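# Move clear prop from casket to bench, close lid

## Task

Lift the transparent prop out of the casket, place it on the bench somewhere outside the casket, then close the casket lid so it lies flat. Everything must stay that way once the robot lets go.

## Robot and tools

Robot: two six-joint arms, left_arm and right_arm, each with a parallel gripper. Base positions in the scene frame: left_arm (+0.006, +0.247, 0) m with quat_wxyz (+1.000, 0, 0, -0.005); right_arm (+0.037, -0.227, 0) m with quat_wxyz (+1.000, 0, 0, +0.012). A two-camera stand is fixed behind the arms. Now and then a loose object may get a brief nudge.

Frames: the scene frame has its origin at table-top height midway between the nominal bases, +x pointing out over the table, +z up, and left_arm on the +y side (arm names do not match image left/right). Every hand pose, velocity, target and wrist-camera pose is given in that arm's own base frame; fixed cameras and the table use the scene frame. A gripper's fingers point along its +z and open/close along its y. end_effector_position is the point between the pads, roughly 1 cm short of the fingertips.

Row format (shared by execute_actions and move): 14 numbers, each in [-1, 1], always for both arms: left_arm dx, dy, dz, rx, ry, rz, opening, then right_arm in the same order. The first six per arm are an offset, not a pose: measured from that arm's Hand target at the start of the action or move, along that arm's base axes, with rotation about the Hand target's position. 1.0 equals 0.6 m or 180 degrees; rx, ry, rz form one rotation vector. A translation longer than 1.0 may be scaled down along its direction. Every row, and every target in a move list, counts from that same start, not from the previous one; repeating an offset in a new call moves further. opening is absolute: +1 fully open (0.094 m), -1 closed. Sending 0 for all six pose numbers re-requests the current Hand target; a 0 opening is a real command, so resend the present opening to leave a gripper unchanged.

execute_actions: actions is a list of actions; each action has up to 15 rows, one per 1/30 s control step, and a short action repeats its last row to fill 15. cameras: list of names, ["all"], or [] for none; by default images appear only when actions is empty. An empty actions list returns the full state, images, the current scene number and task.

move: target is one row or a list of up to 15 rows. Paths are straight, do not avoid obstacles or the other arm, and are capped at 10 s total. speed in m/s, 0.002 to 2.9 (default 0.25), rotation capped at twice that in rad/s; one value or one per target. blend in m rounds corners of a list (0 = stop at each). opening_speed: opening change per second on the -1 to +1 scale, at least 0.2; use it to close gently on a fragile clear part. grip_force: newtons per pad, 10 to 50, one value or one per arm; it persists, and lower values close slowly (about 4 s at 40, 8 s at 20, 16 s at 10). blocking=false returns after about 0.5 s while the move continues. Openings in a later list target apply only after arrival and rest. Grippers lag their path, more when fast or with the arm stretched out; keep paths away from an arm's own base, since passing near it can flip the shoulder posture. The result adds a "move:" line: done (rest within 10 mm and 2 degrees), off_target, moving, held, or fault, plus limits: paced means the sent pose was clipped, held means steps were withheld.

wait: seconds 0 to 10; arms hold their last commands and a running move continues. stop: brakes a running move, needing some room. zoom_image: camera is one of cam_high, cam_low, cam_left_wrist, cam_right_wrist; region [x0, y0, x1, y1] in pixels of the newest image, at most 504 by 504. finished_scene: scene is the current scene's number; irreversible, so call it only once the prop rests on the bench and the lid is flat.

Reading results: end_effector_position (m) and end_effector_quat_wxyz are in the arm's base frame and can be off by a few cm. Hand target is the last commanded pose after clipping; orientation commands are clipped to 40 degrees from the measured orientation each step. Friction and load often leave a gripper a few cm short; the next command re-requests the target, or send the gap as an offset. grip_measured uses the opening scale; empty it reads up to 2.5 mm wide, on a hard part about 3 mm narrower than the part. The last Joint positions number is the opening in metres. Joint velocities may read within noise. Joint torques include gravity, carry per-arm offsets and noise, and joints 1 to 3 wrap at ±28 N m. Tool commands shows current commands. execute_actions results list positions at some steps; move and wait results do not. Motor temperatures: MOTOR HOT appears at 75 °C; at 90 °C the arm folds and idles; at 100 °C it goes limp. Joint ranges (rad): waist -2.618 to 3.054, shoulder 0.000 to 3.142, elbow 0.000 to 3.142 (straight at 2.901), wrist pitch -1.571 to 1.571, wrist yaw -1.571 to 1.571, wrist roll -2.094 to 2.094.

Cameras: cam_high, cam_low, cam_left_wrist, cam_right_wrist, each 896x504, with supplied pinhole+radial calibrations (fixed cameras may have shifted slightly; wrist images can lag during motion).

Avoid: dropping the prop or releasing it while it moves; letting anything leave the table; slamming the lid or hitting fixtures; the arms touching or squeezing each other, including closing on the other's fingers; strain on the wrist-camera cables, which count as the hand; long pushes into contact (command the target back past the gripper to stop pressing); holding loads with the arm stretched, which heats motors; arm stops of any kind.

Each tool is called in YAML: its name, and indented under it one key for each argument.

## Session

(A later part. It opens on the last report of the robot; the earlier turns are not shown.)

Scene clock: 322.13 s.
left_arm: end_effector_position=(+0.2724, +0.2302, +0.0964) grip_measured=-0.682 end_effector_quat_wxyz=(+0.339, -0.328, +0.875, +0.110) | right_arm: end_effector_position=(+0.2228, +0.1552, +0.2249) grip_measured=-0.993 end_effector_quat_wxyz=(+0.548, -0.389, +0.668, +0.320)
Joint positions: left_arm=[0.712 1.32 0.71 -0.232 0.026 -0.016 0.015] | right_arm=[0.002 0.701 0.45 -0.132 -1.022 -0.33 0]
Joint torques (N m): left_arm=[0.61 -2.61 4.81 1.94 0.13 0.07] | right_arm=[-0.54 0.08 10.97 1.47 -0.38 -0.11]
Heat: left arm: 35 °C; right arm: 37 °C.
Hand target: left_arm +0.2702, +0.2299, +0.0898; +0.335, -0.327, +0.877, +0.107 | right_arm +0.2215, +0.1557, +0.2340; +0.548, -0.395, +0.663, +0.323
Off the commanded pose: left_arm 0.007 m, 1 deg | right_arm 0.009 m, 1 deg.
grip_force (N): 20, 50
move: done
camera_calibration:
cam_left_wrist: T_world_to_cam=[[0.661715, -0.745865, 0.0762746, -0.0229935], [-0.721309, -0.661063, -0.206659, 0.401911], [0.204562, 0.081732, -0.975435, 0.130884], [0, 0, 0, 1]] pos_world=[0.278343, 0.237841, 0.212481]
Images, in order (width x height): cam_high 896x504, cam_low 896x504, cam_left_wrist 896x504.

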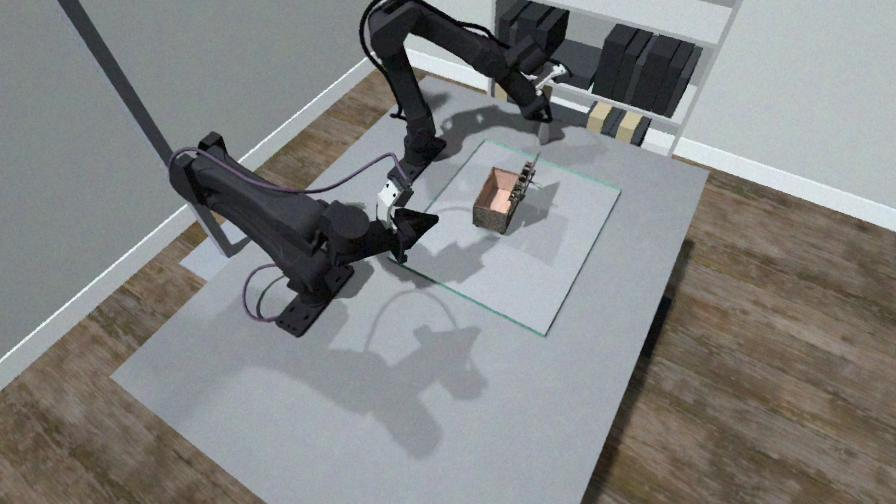

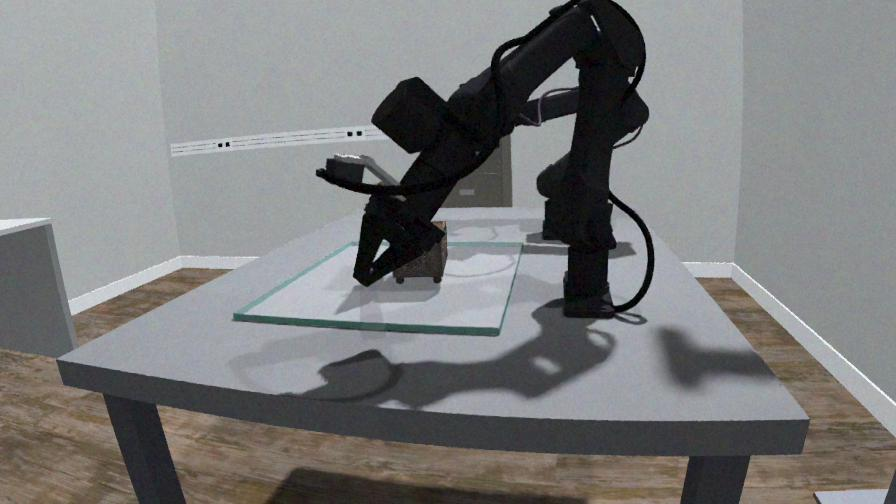

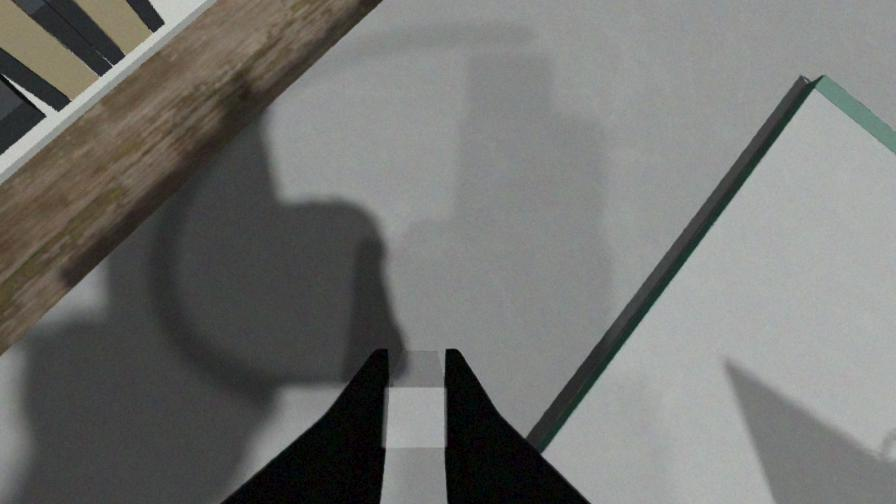

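move:
  target: [0,0,-0.027,0,0,0,-0.85,0,0,0,0,0,0,-1]
  speed: 0.05
  cameras: ["cam_low"]

zoom_image:
  camera: "cam_low"
  region: [320, 240, 440, 360]

move:
  target: [0,0,-0.008,0,0,0,-0.85,0,0,0,0,0,0,-1]
  speed: 0.03
  cameras: ["cam_low"]

zoom_image:
  camera: "cam_low"
  region: [320, 240, 440, 360]

Scene clock: 331.77 s.
left_arm: end_effector_position=(+0.2740, +0.2315, +0.0837) grip_measured=-0.682 end_effector_quat_wxyz=(+0.344, -0.327, +0.873, +0.112) | right_arm: end_effector_position=(+0.2228, +0.1552, +0.2249) grip_measured=-0.993 end_effector_quat_wxyz=(+0.548, -0.389, +0.668, +0.320)
Joint positions: left_arm=[0.712 1.347 0.667 -0.15 0.026 -0.016 0.015] | right_arm=[0.002 0.701 0.45 -0.132 -1.022 -0.33 0]
Joint torques (N m): left_arm=[0.61 -2.37 4.44 1.9 0.13 0.06] | right_arm=[-0.51 0.08 10.97 1.48 -0.38 -0.11]
Heat: left arm: 35 °C; right arm: 37 °C.
Hand target: left_arm +0.2703, +0.2299, +0.0736; +0.335, -0.327, +0.877, +0.106 | right_arm +0.2215, +0.1557, +0.2340; +0.548, -0.395, +0.663, +0.323
Off the commanded pose: left_arm 0.011 m, 1 deg | right_arm 0.009 m, 1 deg.
grip_force (N): 20, 50
move: off_target (left_arm)
Images, in order (width x height): cam_low 896x504.

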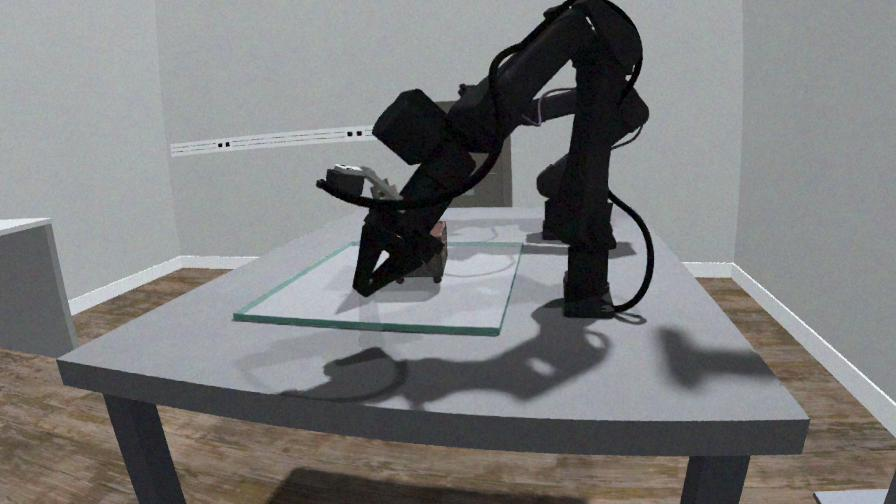

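Scaled by 4.200 from the camera's 896x504 image, which has a finer 1280x720 frame.

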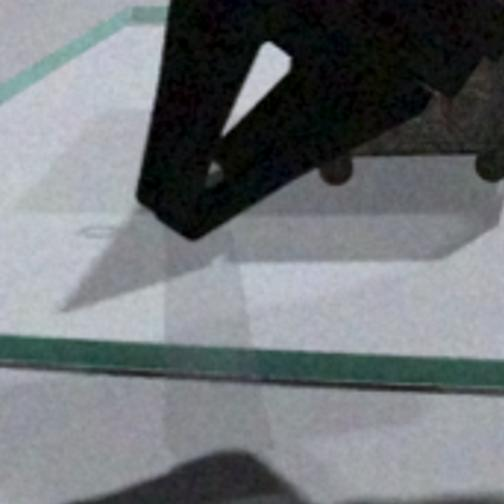

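Scene clock: 332.63 s.
left_arm: end_effector_position=(+0.2765, +0.2337, +0.0837) grip_measured=-0.682 end_effector_quat_wxyz=(+0.353, -0.326, +0.870, +0.115) | right_arm: end_effector_position=(+0.2228, +0.1552, +0.2249) grip_measured=-0.993 end_effector_quat_wxyz=(+0.548, -0.389, +0.668, +0.320)
Joint positions: left_arm=[0.712 1.353 0.657 -0.116 0.026 -0.016 0.015] | right_arm=[0.002 0.701 0.45 -0.132 -1.022 -0.33 0]
Joint torques (N m): left_arm=[0.62 -2.11 4.18 1.8 0.14 0.05] | right_arm=[-0.54 0.08 10.99 1.47 -0.38 -0.12]
Heat: left arm: 35 °C; right arm: 37 °C.
Hand target: left_arm +0.2702, +0.2299, +0.0687; +0.335, -0.327, +0.877, +0.106 | right_arm +0.2215, +0.1557, +0.2340; +0.548, -0.395, +0.663, +0.323
Off the commanded pose: left_arm 0.017 m, 2 deg | right_arm 0.009 m, 1 deg.
grip_force (N): 20, 50
move: off_target (left_arm)
Images, in order (width x height): cam_low 896x504.

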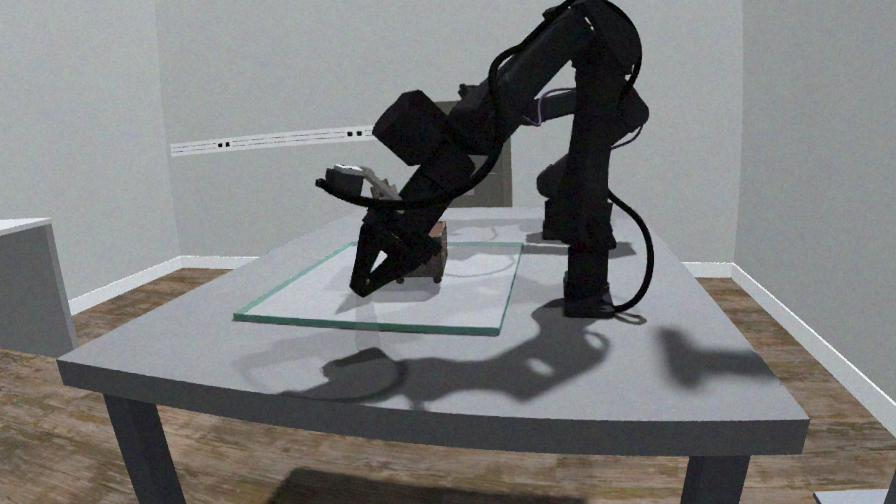

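Scaled by 4.200 from the camera's 896x504 image, which has a finer 1280x720 frame.

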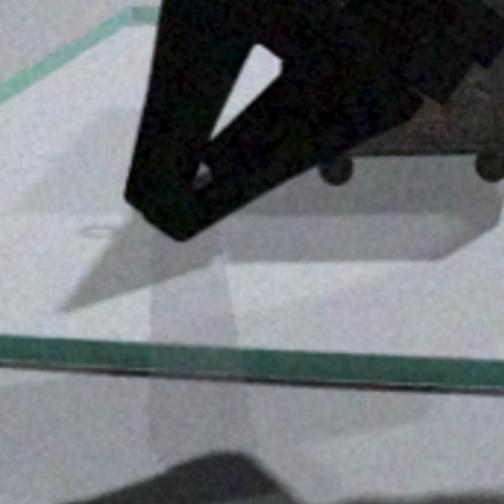

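move:
  target: [0,0,0.0135,0,0,0,-0.85,0,0,0,0,0,0,-1]
  speed: 0.03
  cameras: ["cam_low"]

zoom_image:
  camera: "cam_low"
  region: [320, 240, 440, 360]

Scene clock: 337.83 s.
left_arm: end_effector_position=(+0.2763, +0.2335, +0.0835) grip_measured=-0.682 end_effector_quat_wxyz=(+0.352, -0.326, +0.870, +0.115) | right_arm: end_effector_position=(+0.2228, +0.1552, +0.2249) grip_measured=-0.993 end_effector_quat_wxyz=(+0.548, -0.389, +0.668, +0.320)
Joint positions: left_arm=[0.712 1.353 0.657 -0.117 0.026 -0.016 0.015] | right_arm=[0.002 0.701 0.45 -0.132 -1.022 -0.33 0]
Joint torques (N m): left_arm=[0.62 -3.25 5.78 1.42 0.13 0.06] | right_arm=[-0.55 0.1 10.93 1.47 -0.39 -0.11]
Heat: left arm: 34 °C; right arm: 37 °C.
Hand target: left_arm +0.2703, +0.2299, +0.0769; +0.335, -0.327, +0.877, +0.106 | right_arm +0.2215, +0.1557, +0.2340; +0.548, -0.395, +0.663, +0.323
Off the commanded pose: left_arm 0.010 m, 2 deg | right_arm 0.009 m, 1 deg.
grip_force (N): 20, 50
move: done
Images, in order (width x height): cam_low 896x504.

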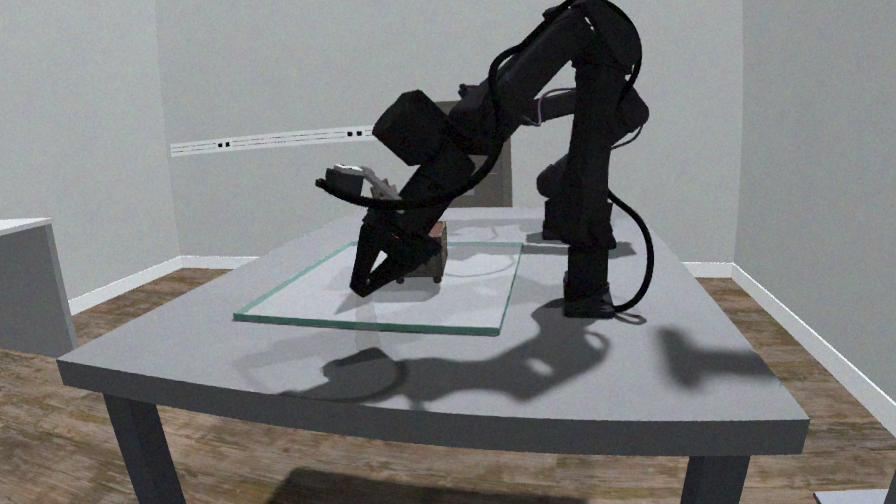

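Scaled by 4.200 from the camera's 896x504 image, which has a finer 1280x720 frame.

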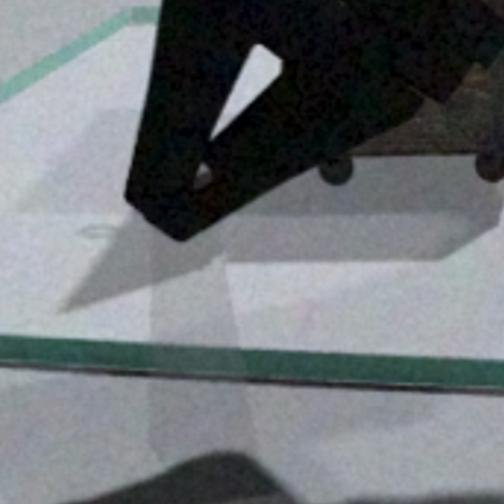

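move:
  target: [0,0,0,0,0,0,-0.2,0,0,0,0,0,0,-1]
  opening_speed: 0.3
  cameras: ["cam_low","cam_left_wrist","cam_high"]

zoom_image:
  camera: "cam_low"
  region: [320, 240, 440, 360]

Scene clock: 346.47 s.
left_arm: end_effector_position=(+0.2726, +0.2302, +0.0789) grip_measured=-0.202 end_effector_quat_wxyz=(+0.340, -0.328, +0.874, +0.110) | right_arm: end_effector_position=(+0.2228, +0.1552, +0.2249) grip_measured=-0.993 end_effector_quat_wxyz=(+0.548, -0.389, +0.668, +0.320)
Joint positions: left_arm=[0.712 1.353 0.657 -0.144 0.026 -0.015 0.037] | right_arm=[0.002 0.701 0.45 -0.132 -1.022 -0.33 0]
Joint torques (N m): left_arm=[0.62 -3.21 5.76 1.67 0.13 0.06] | right_arm=[-0.54 0.1 10.95 1.48 -0.38 -0.11]
Heat: left arm: 34 °C; right arm: 37 °C.
Hand target: left_arm +0.2702, +0.2299, +0.0769; +0.335, -0.327, +0.877, +0.107 | right_arm +0.2215, +0.1557, +0.2340; +0.548, -0.395, +0.663, +0.323
Off the commanded pose: left_arm 0.003 m, 1 deg | right_arm 0.009 m, 1 deg.
grip_force (N): 20, 50
move: done
camera_calibration:
cam_left_wrist: T_world_to_cam=[[0.660984, -0.746482, 0.0765782, -0.0214423], [-0.721523, -0.660268, -0.208449, 0.398449], [0.206166, 0.0825287, -0.975031, 0.113106], [0, 0, 0, 1]] pos_world=[0.278345, 0.237742, 0.19498]
Images, in order (width x height): cam_high 896x504, cam_low 896x504, cam_left_wrist 896x504.

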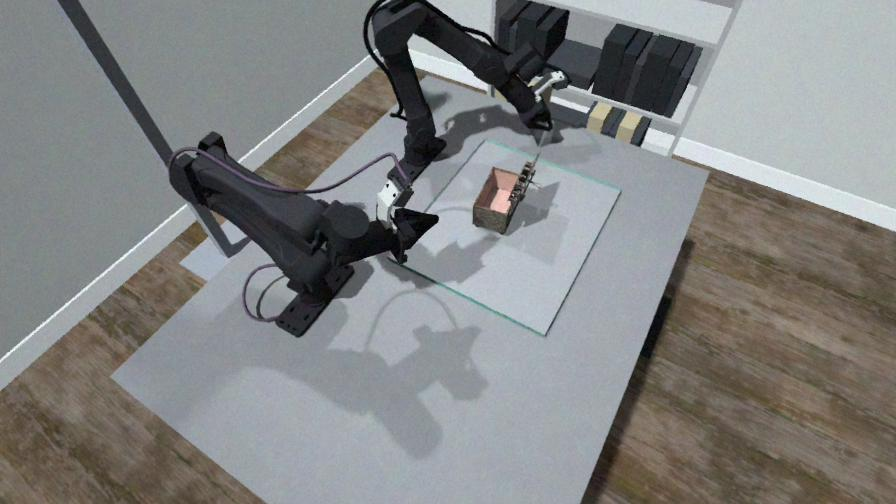

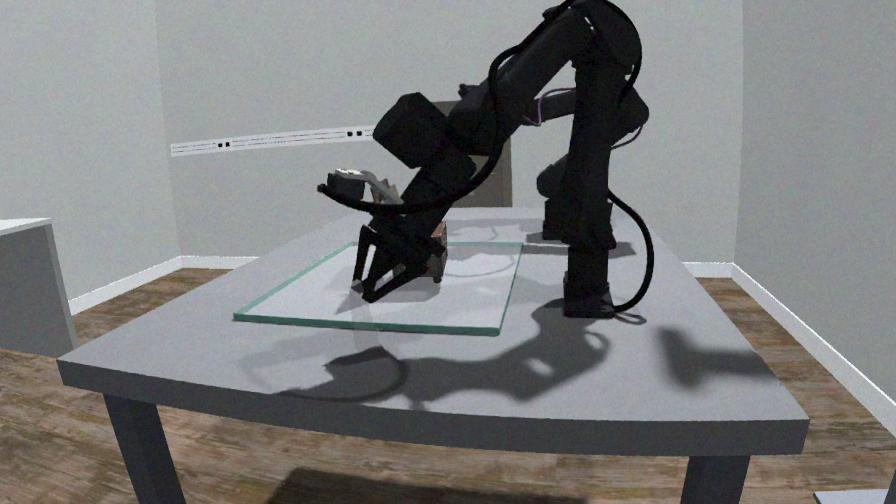

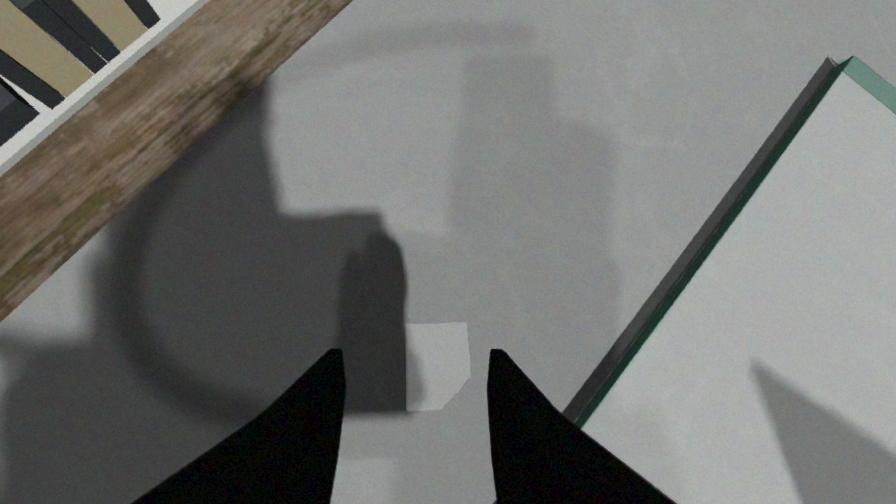

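Scaled by 4.200 from the camera's 896x504 image, which has a finer 1280x720 frame.

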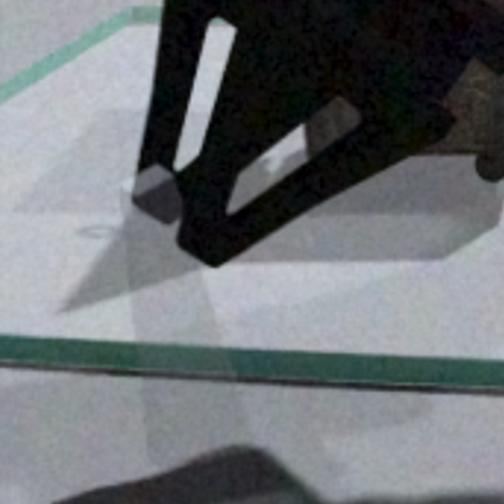

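zoom_image:
  camera: "cam_high"
  region: [490, 80, 590, 180]

zoom_image:
  camera: "cam_left_wrist"
  region: [300, 250, 550, 503]

Scaled by 5.040 from the camera's 896x504 image, which has a finer 1280x720 frame.

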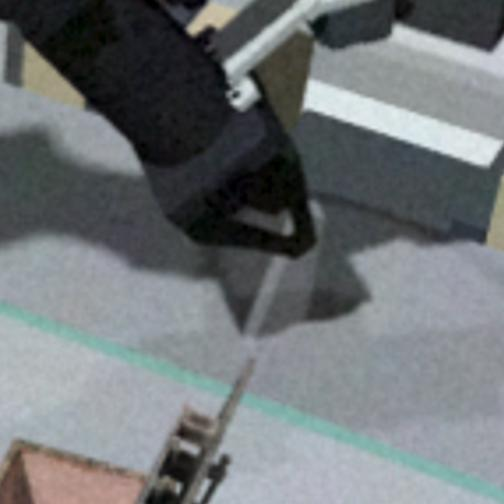

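Scaled by 1.992 from the camera's 896x504 image, which has a finer 1280x720 frame.

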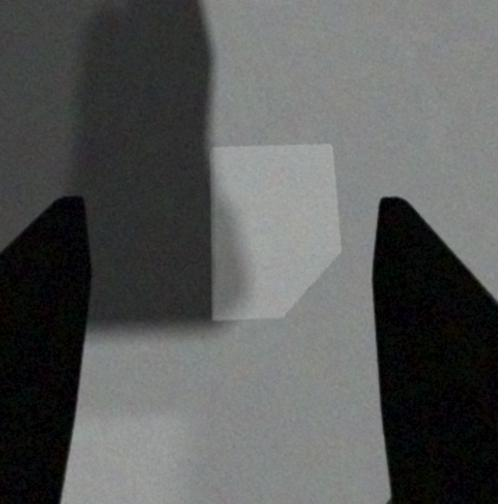

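wait:
  seconds: 0.1
  cameras: ["cam_low","cam_left_wrist","cam_high"]

zoom_image:
  camera: "cam_low"
  region: [320, 240, 440, 360]

zoom_image:
  camera: "cam_high"
  region: [510, 100, 580, 170]

Scene clock: 360.13 s.
left_arm: end_effector_position=(+0.2726, +0.2302, +0.0789) grip_measured=-0.202 end_effector_quat_wxyz=(+0.340, -0.328, +0.874, +0.110) | right_arm: end_effector_position=(+0.2228, +0.1552, +0.2249) grip_measured=-0.993 end_effector_quat_wxyz=(+0.548, -0.389, +0.668, +0.320)
Joint positions: left_arm=[0.712 1.353 0.657 -0.144 0.026 -0.015 0.037] | right_arm=[0.002 0.701 0.45 -0.132 -1.022 -0.33 0]
Joint torques (N m): left_arm=[0.62 -3.21 5.76 1.67 0.12 0.06] | right_arm=[-0.57 0.09 10.95 1.48 -0.38 -0.11]
Heat: left arm: 34 °C; right arm: 38 °C.
Hand target: left_arm +0.2702, +0.2299, +0.0769; +0.335, -0.327, +0.877, +0.107 | right_arm +0.2215, +0.1557, +0.2340; +0.548, -0.395, +0.663, +0.323
Tool commands: left_gripper/opening=-0.2 right_gripper/opening=-1.0
Off the commanded pose: left_arm 0.003 m, 1 deg | right_arm 0.009 m, 1 deg.
grip_force (N): 20, 50
wait: 0.10 s; at rest from the start
camera_calibration:
cam_left_wrist: T_world_to_cam=[[0.660984, -0.746482, 0.0765782, -0.0214423], [-0.721523, -0.660268, -0.208449, 0.398449], [0.206166, 0.0825287, -0.975031, 0.113106], [0, 0, 0, 1]] pos_world=[0.278345, 0.237742, 0.19498]
Images, in order (width x height): cam_high 896x504, cam_low 896x504, cam_left_wrist 896x504.

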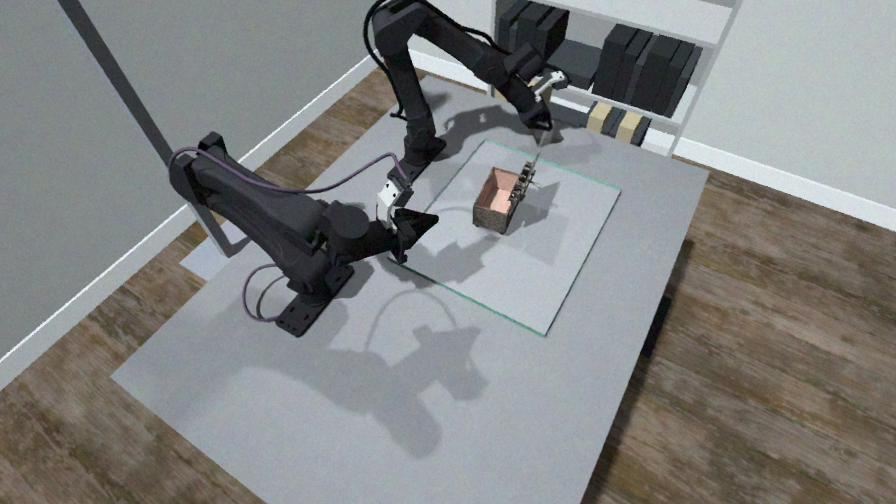

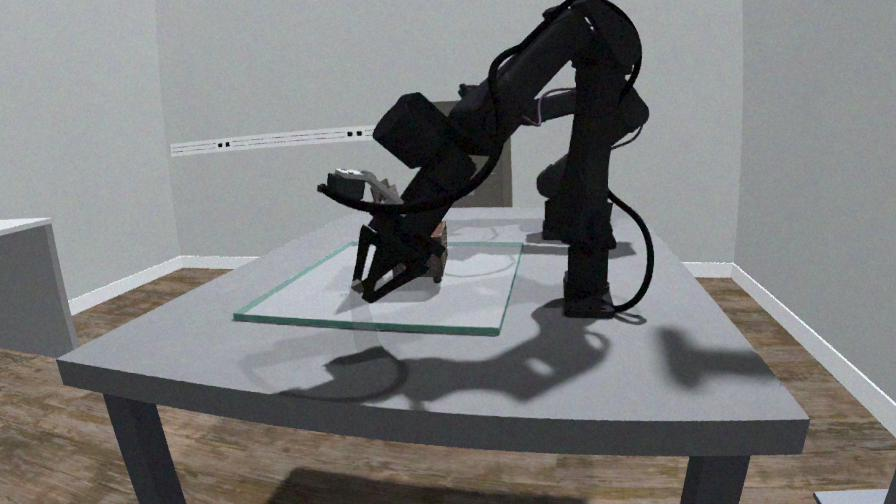

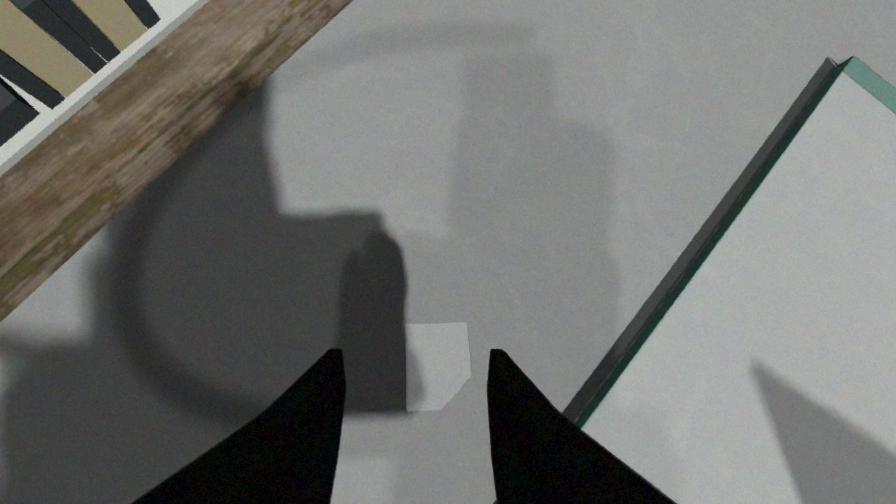

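Scaled by 4.200 from the camera's 896x504 image, which has a finer 1280x720 frame.

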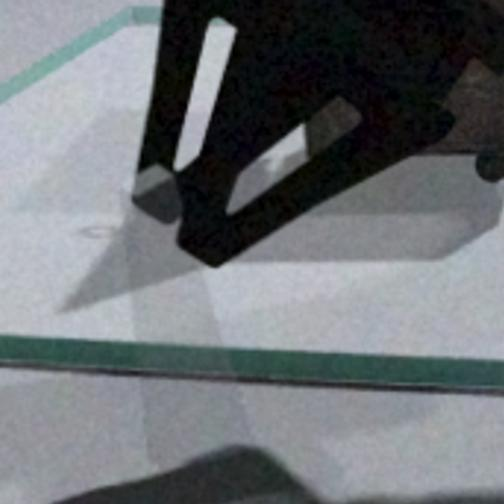

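Scaled by 7.200 from the camera's 896x504 image, which has a finer 1280x720 frame.

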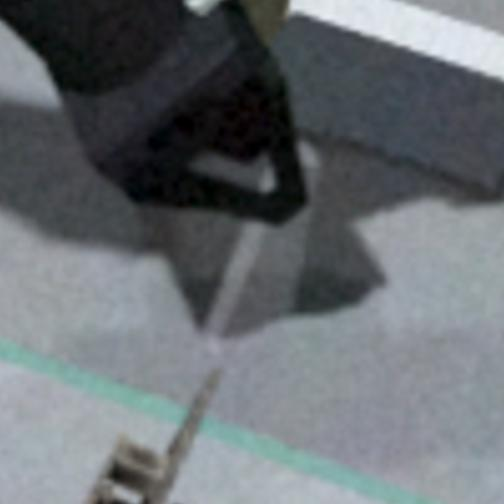

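move:
  target:
    - [-0.053,-0.042,0.074,0,0,0,-0.2,0.15,0.0,0,0,0,0.1,-1]
    - [-0.11,-0.09,0.19,0,0,0,-0.2,0.3,0.174,-0.112,0,0,0.194,-1]
  speed: [0.06,0.2]
  blend: [0.01,0]
  cameras: ["all"]

zoom_image:
  camera: "cam_low"
  region: [320, 180, 500, 360]

Scene clock: 411.10 s.
left_arm: end_effector_position=(+0.2043, +0.1755, +0.1804) grip_measured=-0.202 end_effector_quat_wxyz=(+0.325, -0.330, +0.880, +0.105) | right_arm: end_effector_position=(+0.4007, +0.2592, +0.1682) grip_measured=-0.993 end_effector_quat_wxyz=(-0.435, +0.580, -0.517, -0.456)
Joint positions: left_arm=[0.731 0.921 0.855 -0.809 0.038 -0.001 0.037] | right_arm=[0.196 2.089 1.523 -0.507 -1.333 -1.094 0]
Joint torques (N m): left_arm=[0.64 -1.02 7.83 1.61 0.14 0.07] | right_arm=[-0.1 -8.66 9.54 0.75 -0.8 -0.07]
Heat: left arm: 35 °C; right arm: 39 °C.
Hand target: left_arm +0.2043, +0.1759, +0.1909; +0.335, -0.327, +0.877, +0.107 | right_arm +0.4015, +0.2601, +0.1667; -0.426, +0.575, -0.514, -0.473
Off the commanded pose: left_arm 0.010 m, 1 deg | right_arm 0.002 m, 2 deg.
grip_force (N): 20, 50
move: done
camera_calibration:
cam_left_wrist: T_world_to_cam=[[0.663755, -0.744117, 0.0756248, -0.0257943], [-0.725921, -0.665262, -0.174541, 0.329955], [0.180189, 0.0609545, -0.981742, 0.240953], [0, 0, 0, 1]] pos_world=[0.213225, 0.185626, 0.296095]
cam_right_wrist: T_world_to_cam=[[0.99685, 0.0619438, 0.0495306, -0.432228], [0.0784662, -0.679321, -0.729634, 0.30288], [-0.0115491, 0.731222, -0.682042, 0.0427752], [0, 0, 0, 1]] pos_world=[0.407595, 0.201248, 0.271574]

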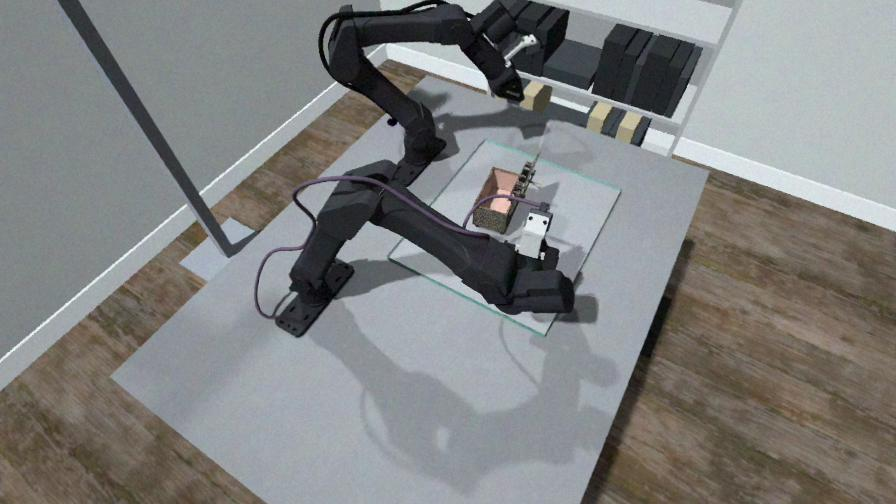

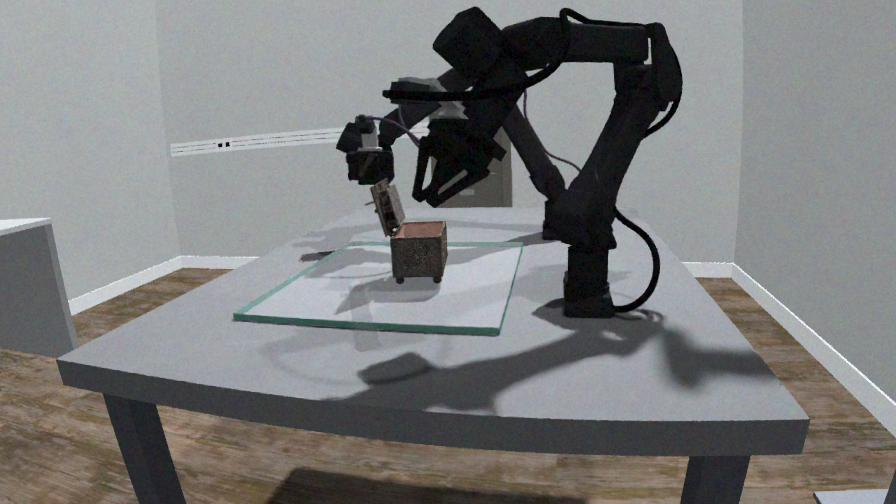

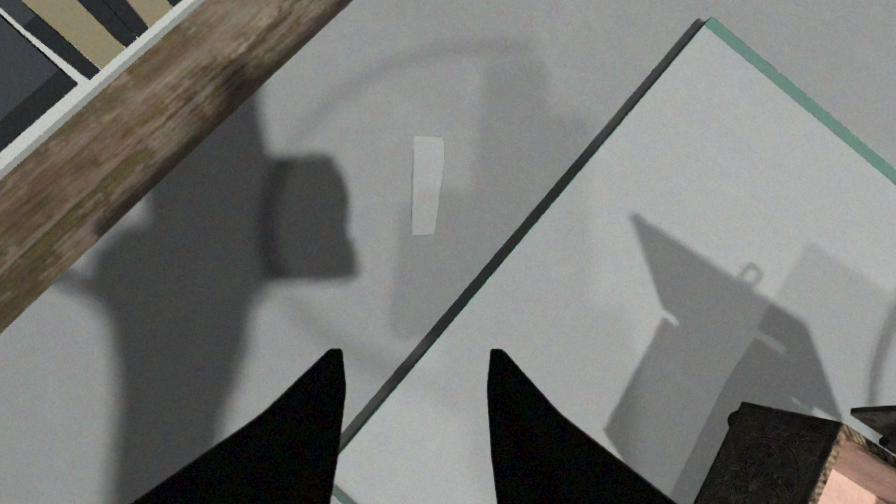

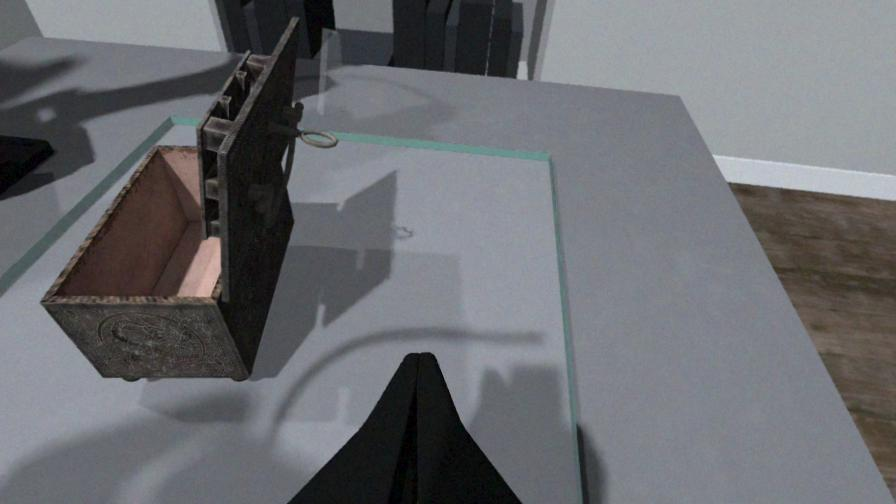

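Scaled by 2.800 from the camera's 896x504 image, which has a finer 1280x720 frame.

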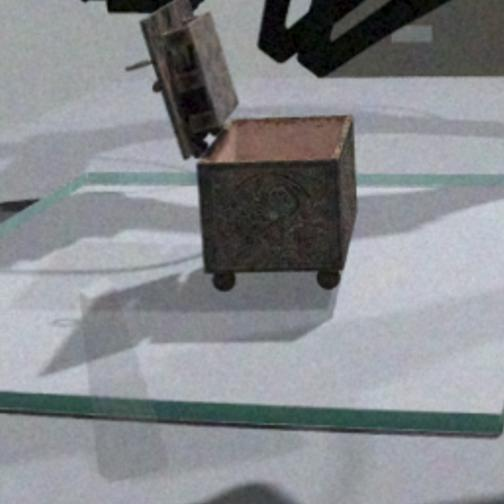

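move:
  target:
    - [0,0,0,0,0,0,-0.2,-0.026,0.217,-0.021,0,0,0,-1]
    - [0,0,0,0,0,0,-0.2,-0.126,0.217,-0.0245,0,0,0,-1]
    - [0,0,0,0,0,0,-0.2,-0.1975,0.217,-0.016,0,0,0,-1]
  speed: [0.2,0.12,0.08]
  blend: [0.01,0.01,0]
  cameras: ["cam_low","cam_high","cam_right_wrist"]

Scene clock: 426.23 s.
left_arm: end_effector_position=(+0.2043, +0.1755, +0.1803) grip_measured=-0.202 end_effector_quat_wxyz=(+0.325, -0.330, +0.880, +0.105) | right_arm: end_effector_position=(+0.2887, +0.3929, +0.1509) grip_measured=-0.993 end_effector_quat_wxyz=(-0.423, +0.575, -0.518, -0.472)
Joint positions: left_arm=[0.731 0.921 0.855 -0.809 0.038 -0.001 0.037] | right_arm=[0.612 1.922 1.029 0.501 -1.03 -0.339 0]
Joint torques (N m): left_arm=[0.62 -1.02 7.82 1.61 0.14 0.06] | right_arm=[0.14 -11.38 5 1.81 -0.24 0]
Motor temperatures (°C): left_arm=[29 27 37 34 26 25 30] | right_arm=[28 29 39 33 30 30 27]
Heat: left arm: 37 °C; right arm: 39 °C.
Hand target: left_arm +0.2042, +0.1759, +0.1909; +0.335, -0.327, +0.877, +0.106 | right_arm +0.2829, +0.3903, +0.1570; -0.426, +0.575, -0.514, -0.473
Off the commanded pose: left_arm 0.011 m, 1 deg | right_arm 0.009 m, 1 deg.
grip_force (N): 20, 50
move: off_target (left_arm)
camera_calibration:
cam_right_wrist: T_world_to_cam=[[0.99675, 0.0792672, 0.0143382, -0.32946], [0.0641342, -0.673208, -0.736667, 0.392677], [-0.0487409, 0.735193, -0.676104, -0.0599352], [0, 0, 0, 1]] pos_world=[0.300284, 0.334532, 0.253473]
Images, in order (width x height): cam_high 896x504, cam_low 896x504, cam_right_wrist 896x504.

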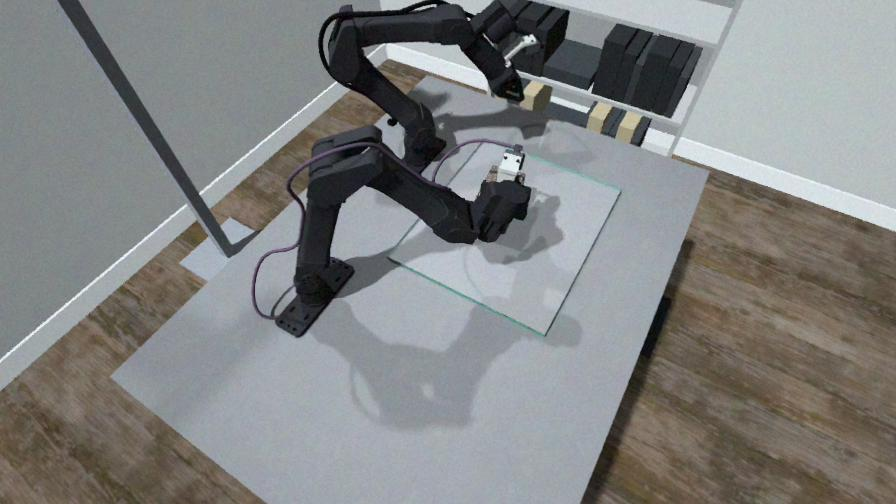

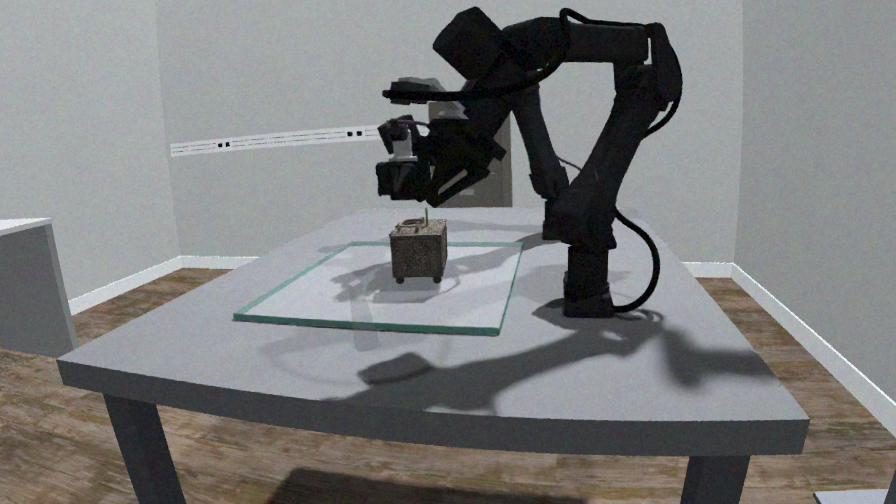

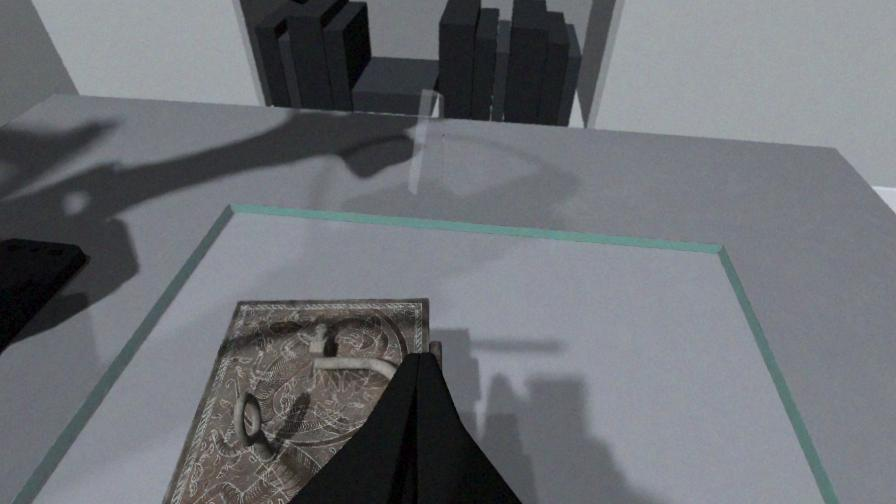

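zoom_image:
  camera: "cam_low"
  region: [330, 190, 470, 360]

move:
  target: [0,0,0,0,0,0,-0.2,0,-0.3,0.12,0,0,0,-1]
  cameras: ["cam_low","cam_high","cam_right_wrist"]

zoom_image:
  camera: "cam_low"
  region: [330, 190, 470, 360]

zoom_image:
  camera: "cam_right_wrist"
  region: [200, 50, 600, 450]

Scaled by 2.965 from the camera's 896x504 image, which has a finer 1280x720 frame.

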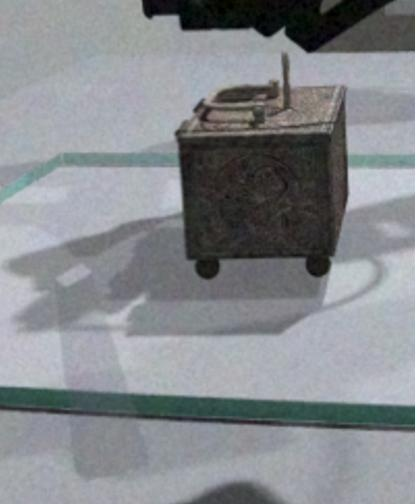

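Scene clock: 434.87 s.
left_arm: end_effector_position=(+0.2043, +0.1755, +0.1803) grip_measured=-0.202 end_effector_quat_wxyz=(+0.325, -0.330, +0.880, +0.105) | right_arm: end_effector_position=(+0.2807, +0.2085, +0.2256) grip_measured=-0.993 end_effector_quat_wxyz=(-0.431, +0.578, -0.516, -0.462)
Joint positions: left_arm=[0.731 0.921 0.855 -0.809 0.038 -0.001 0.037] | right_arm=[0.106 1.671 1.234 -1.062 -1.368 -1.519 0]
Joint torques (N m): left_arm=[0.61 -1.01 7.82 1.61 0.14 0.06] | right_arm=[0.32 -5.52 9.11 0.16 -0.71 -0.1]
Heat: left arm: 38 °C; right arm: 38 °C.
Hand target: left_arm +0.2042, +0.1759, +0.1909; +0.335, -0.327, +0.877, +0.106 | right_arm +0.2829, +0.2103, +0.2290; -0.426, +0.575, -0.514, -0.473
Off the commanded pose: left_arm 0.011 m, 1 deg | right_arm 0.004 m, 1 deg.
grip_force (N): 20, 50
move: off_target (left_arm)
camera_calibration:
cam_right_wrist: T_world_to_cam=[[0.996893, 0.0697953, 0.0365027, -0.311009], [0.0741558, -0.675487, -0.733634, 0.321073], [-0.026547, 0.734061, -0.678564, 0.120358], [0, 0, 0, 1]] pos_world=[0.289429, 0.150238, 0.328573]
Images, in order (width x height): cam_high 896x504, cam_low 896x504, cam_right_wrist 896x504.

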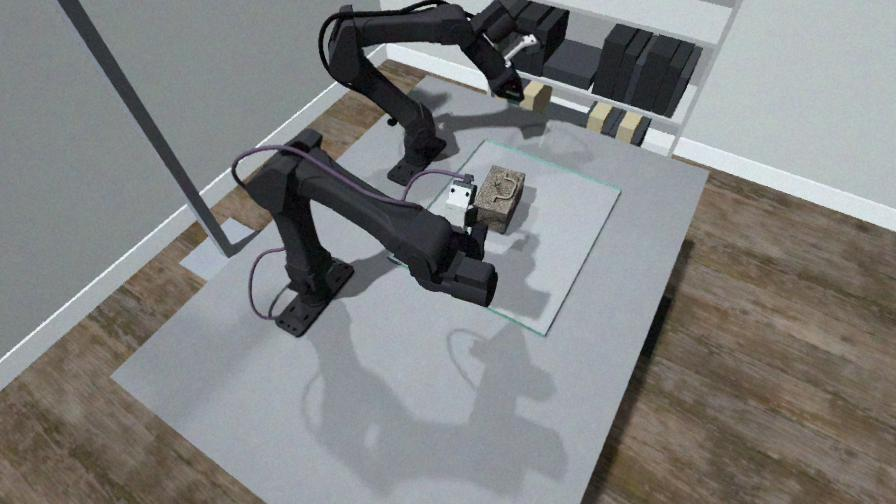

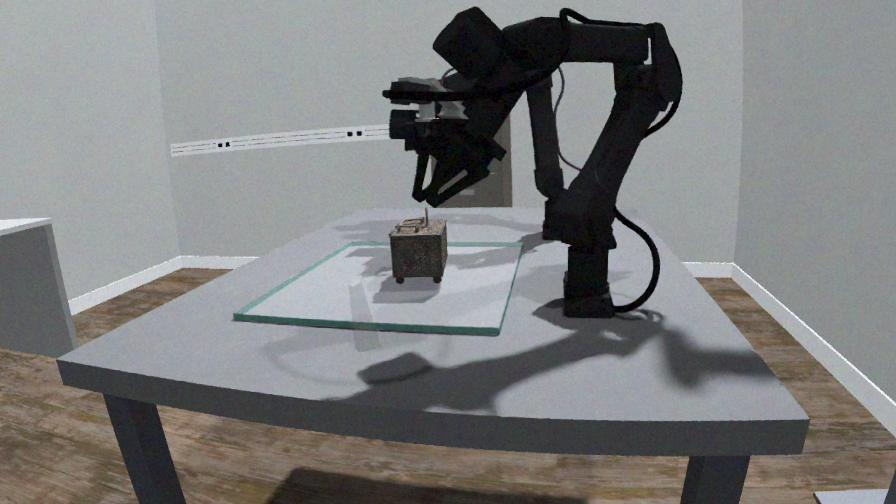

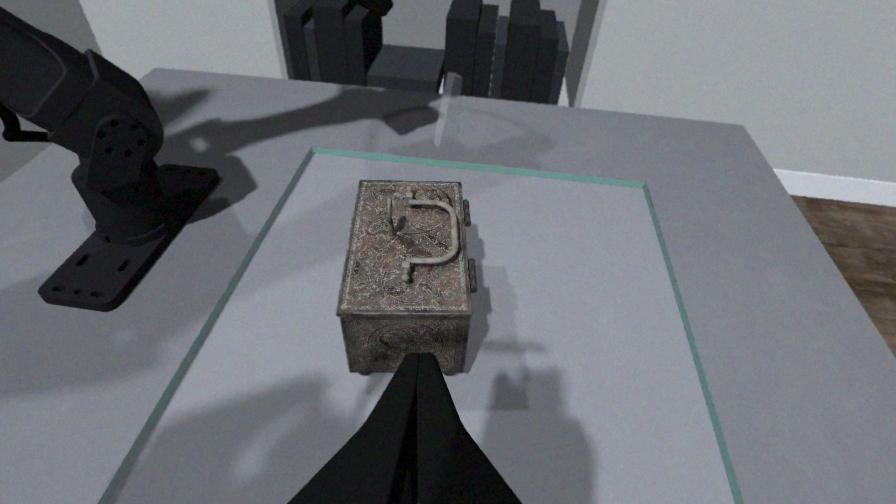

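Scaled by 2.965 from the camera's 896x504 image, which has a finer 1280x720 frame.

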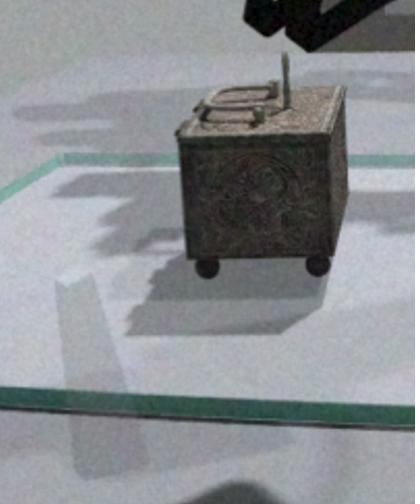

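Scaled by 1.260 from the camera's 896x504 image, which has a finer 1280x720 frame.

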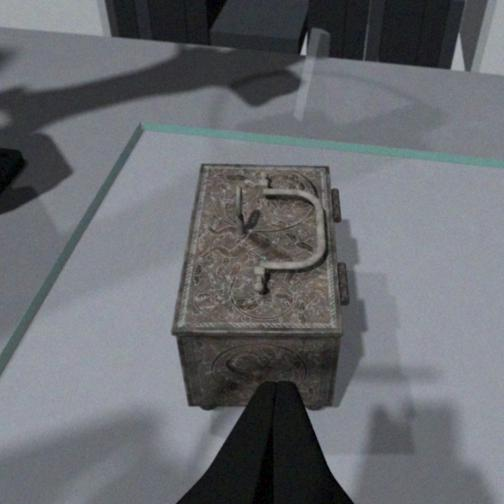

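finished_scene:
  scene: 1

The scene is finished: the task was done.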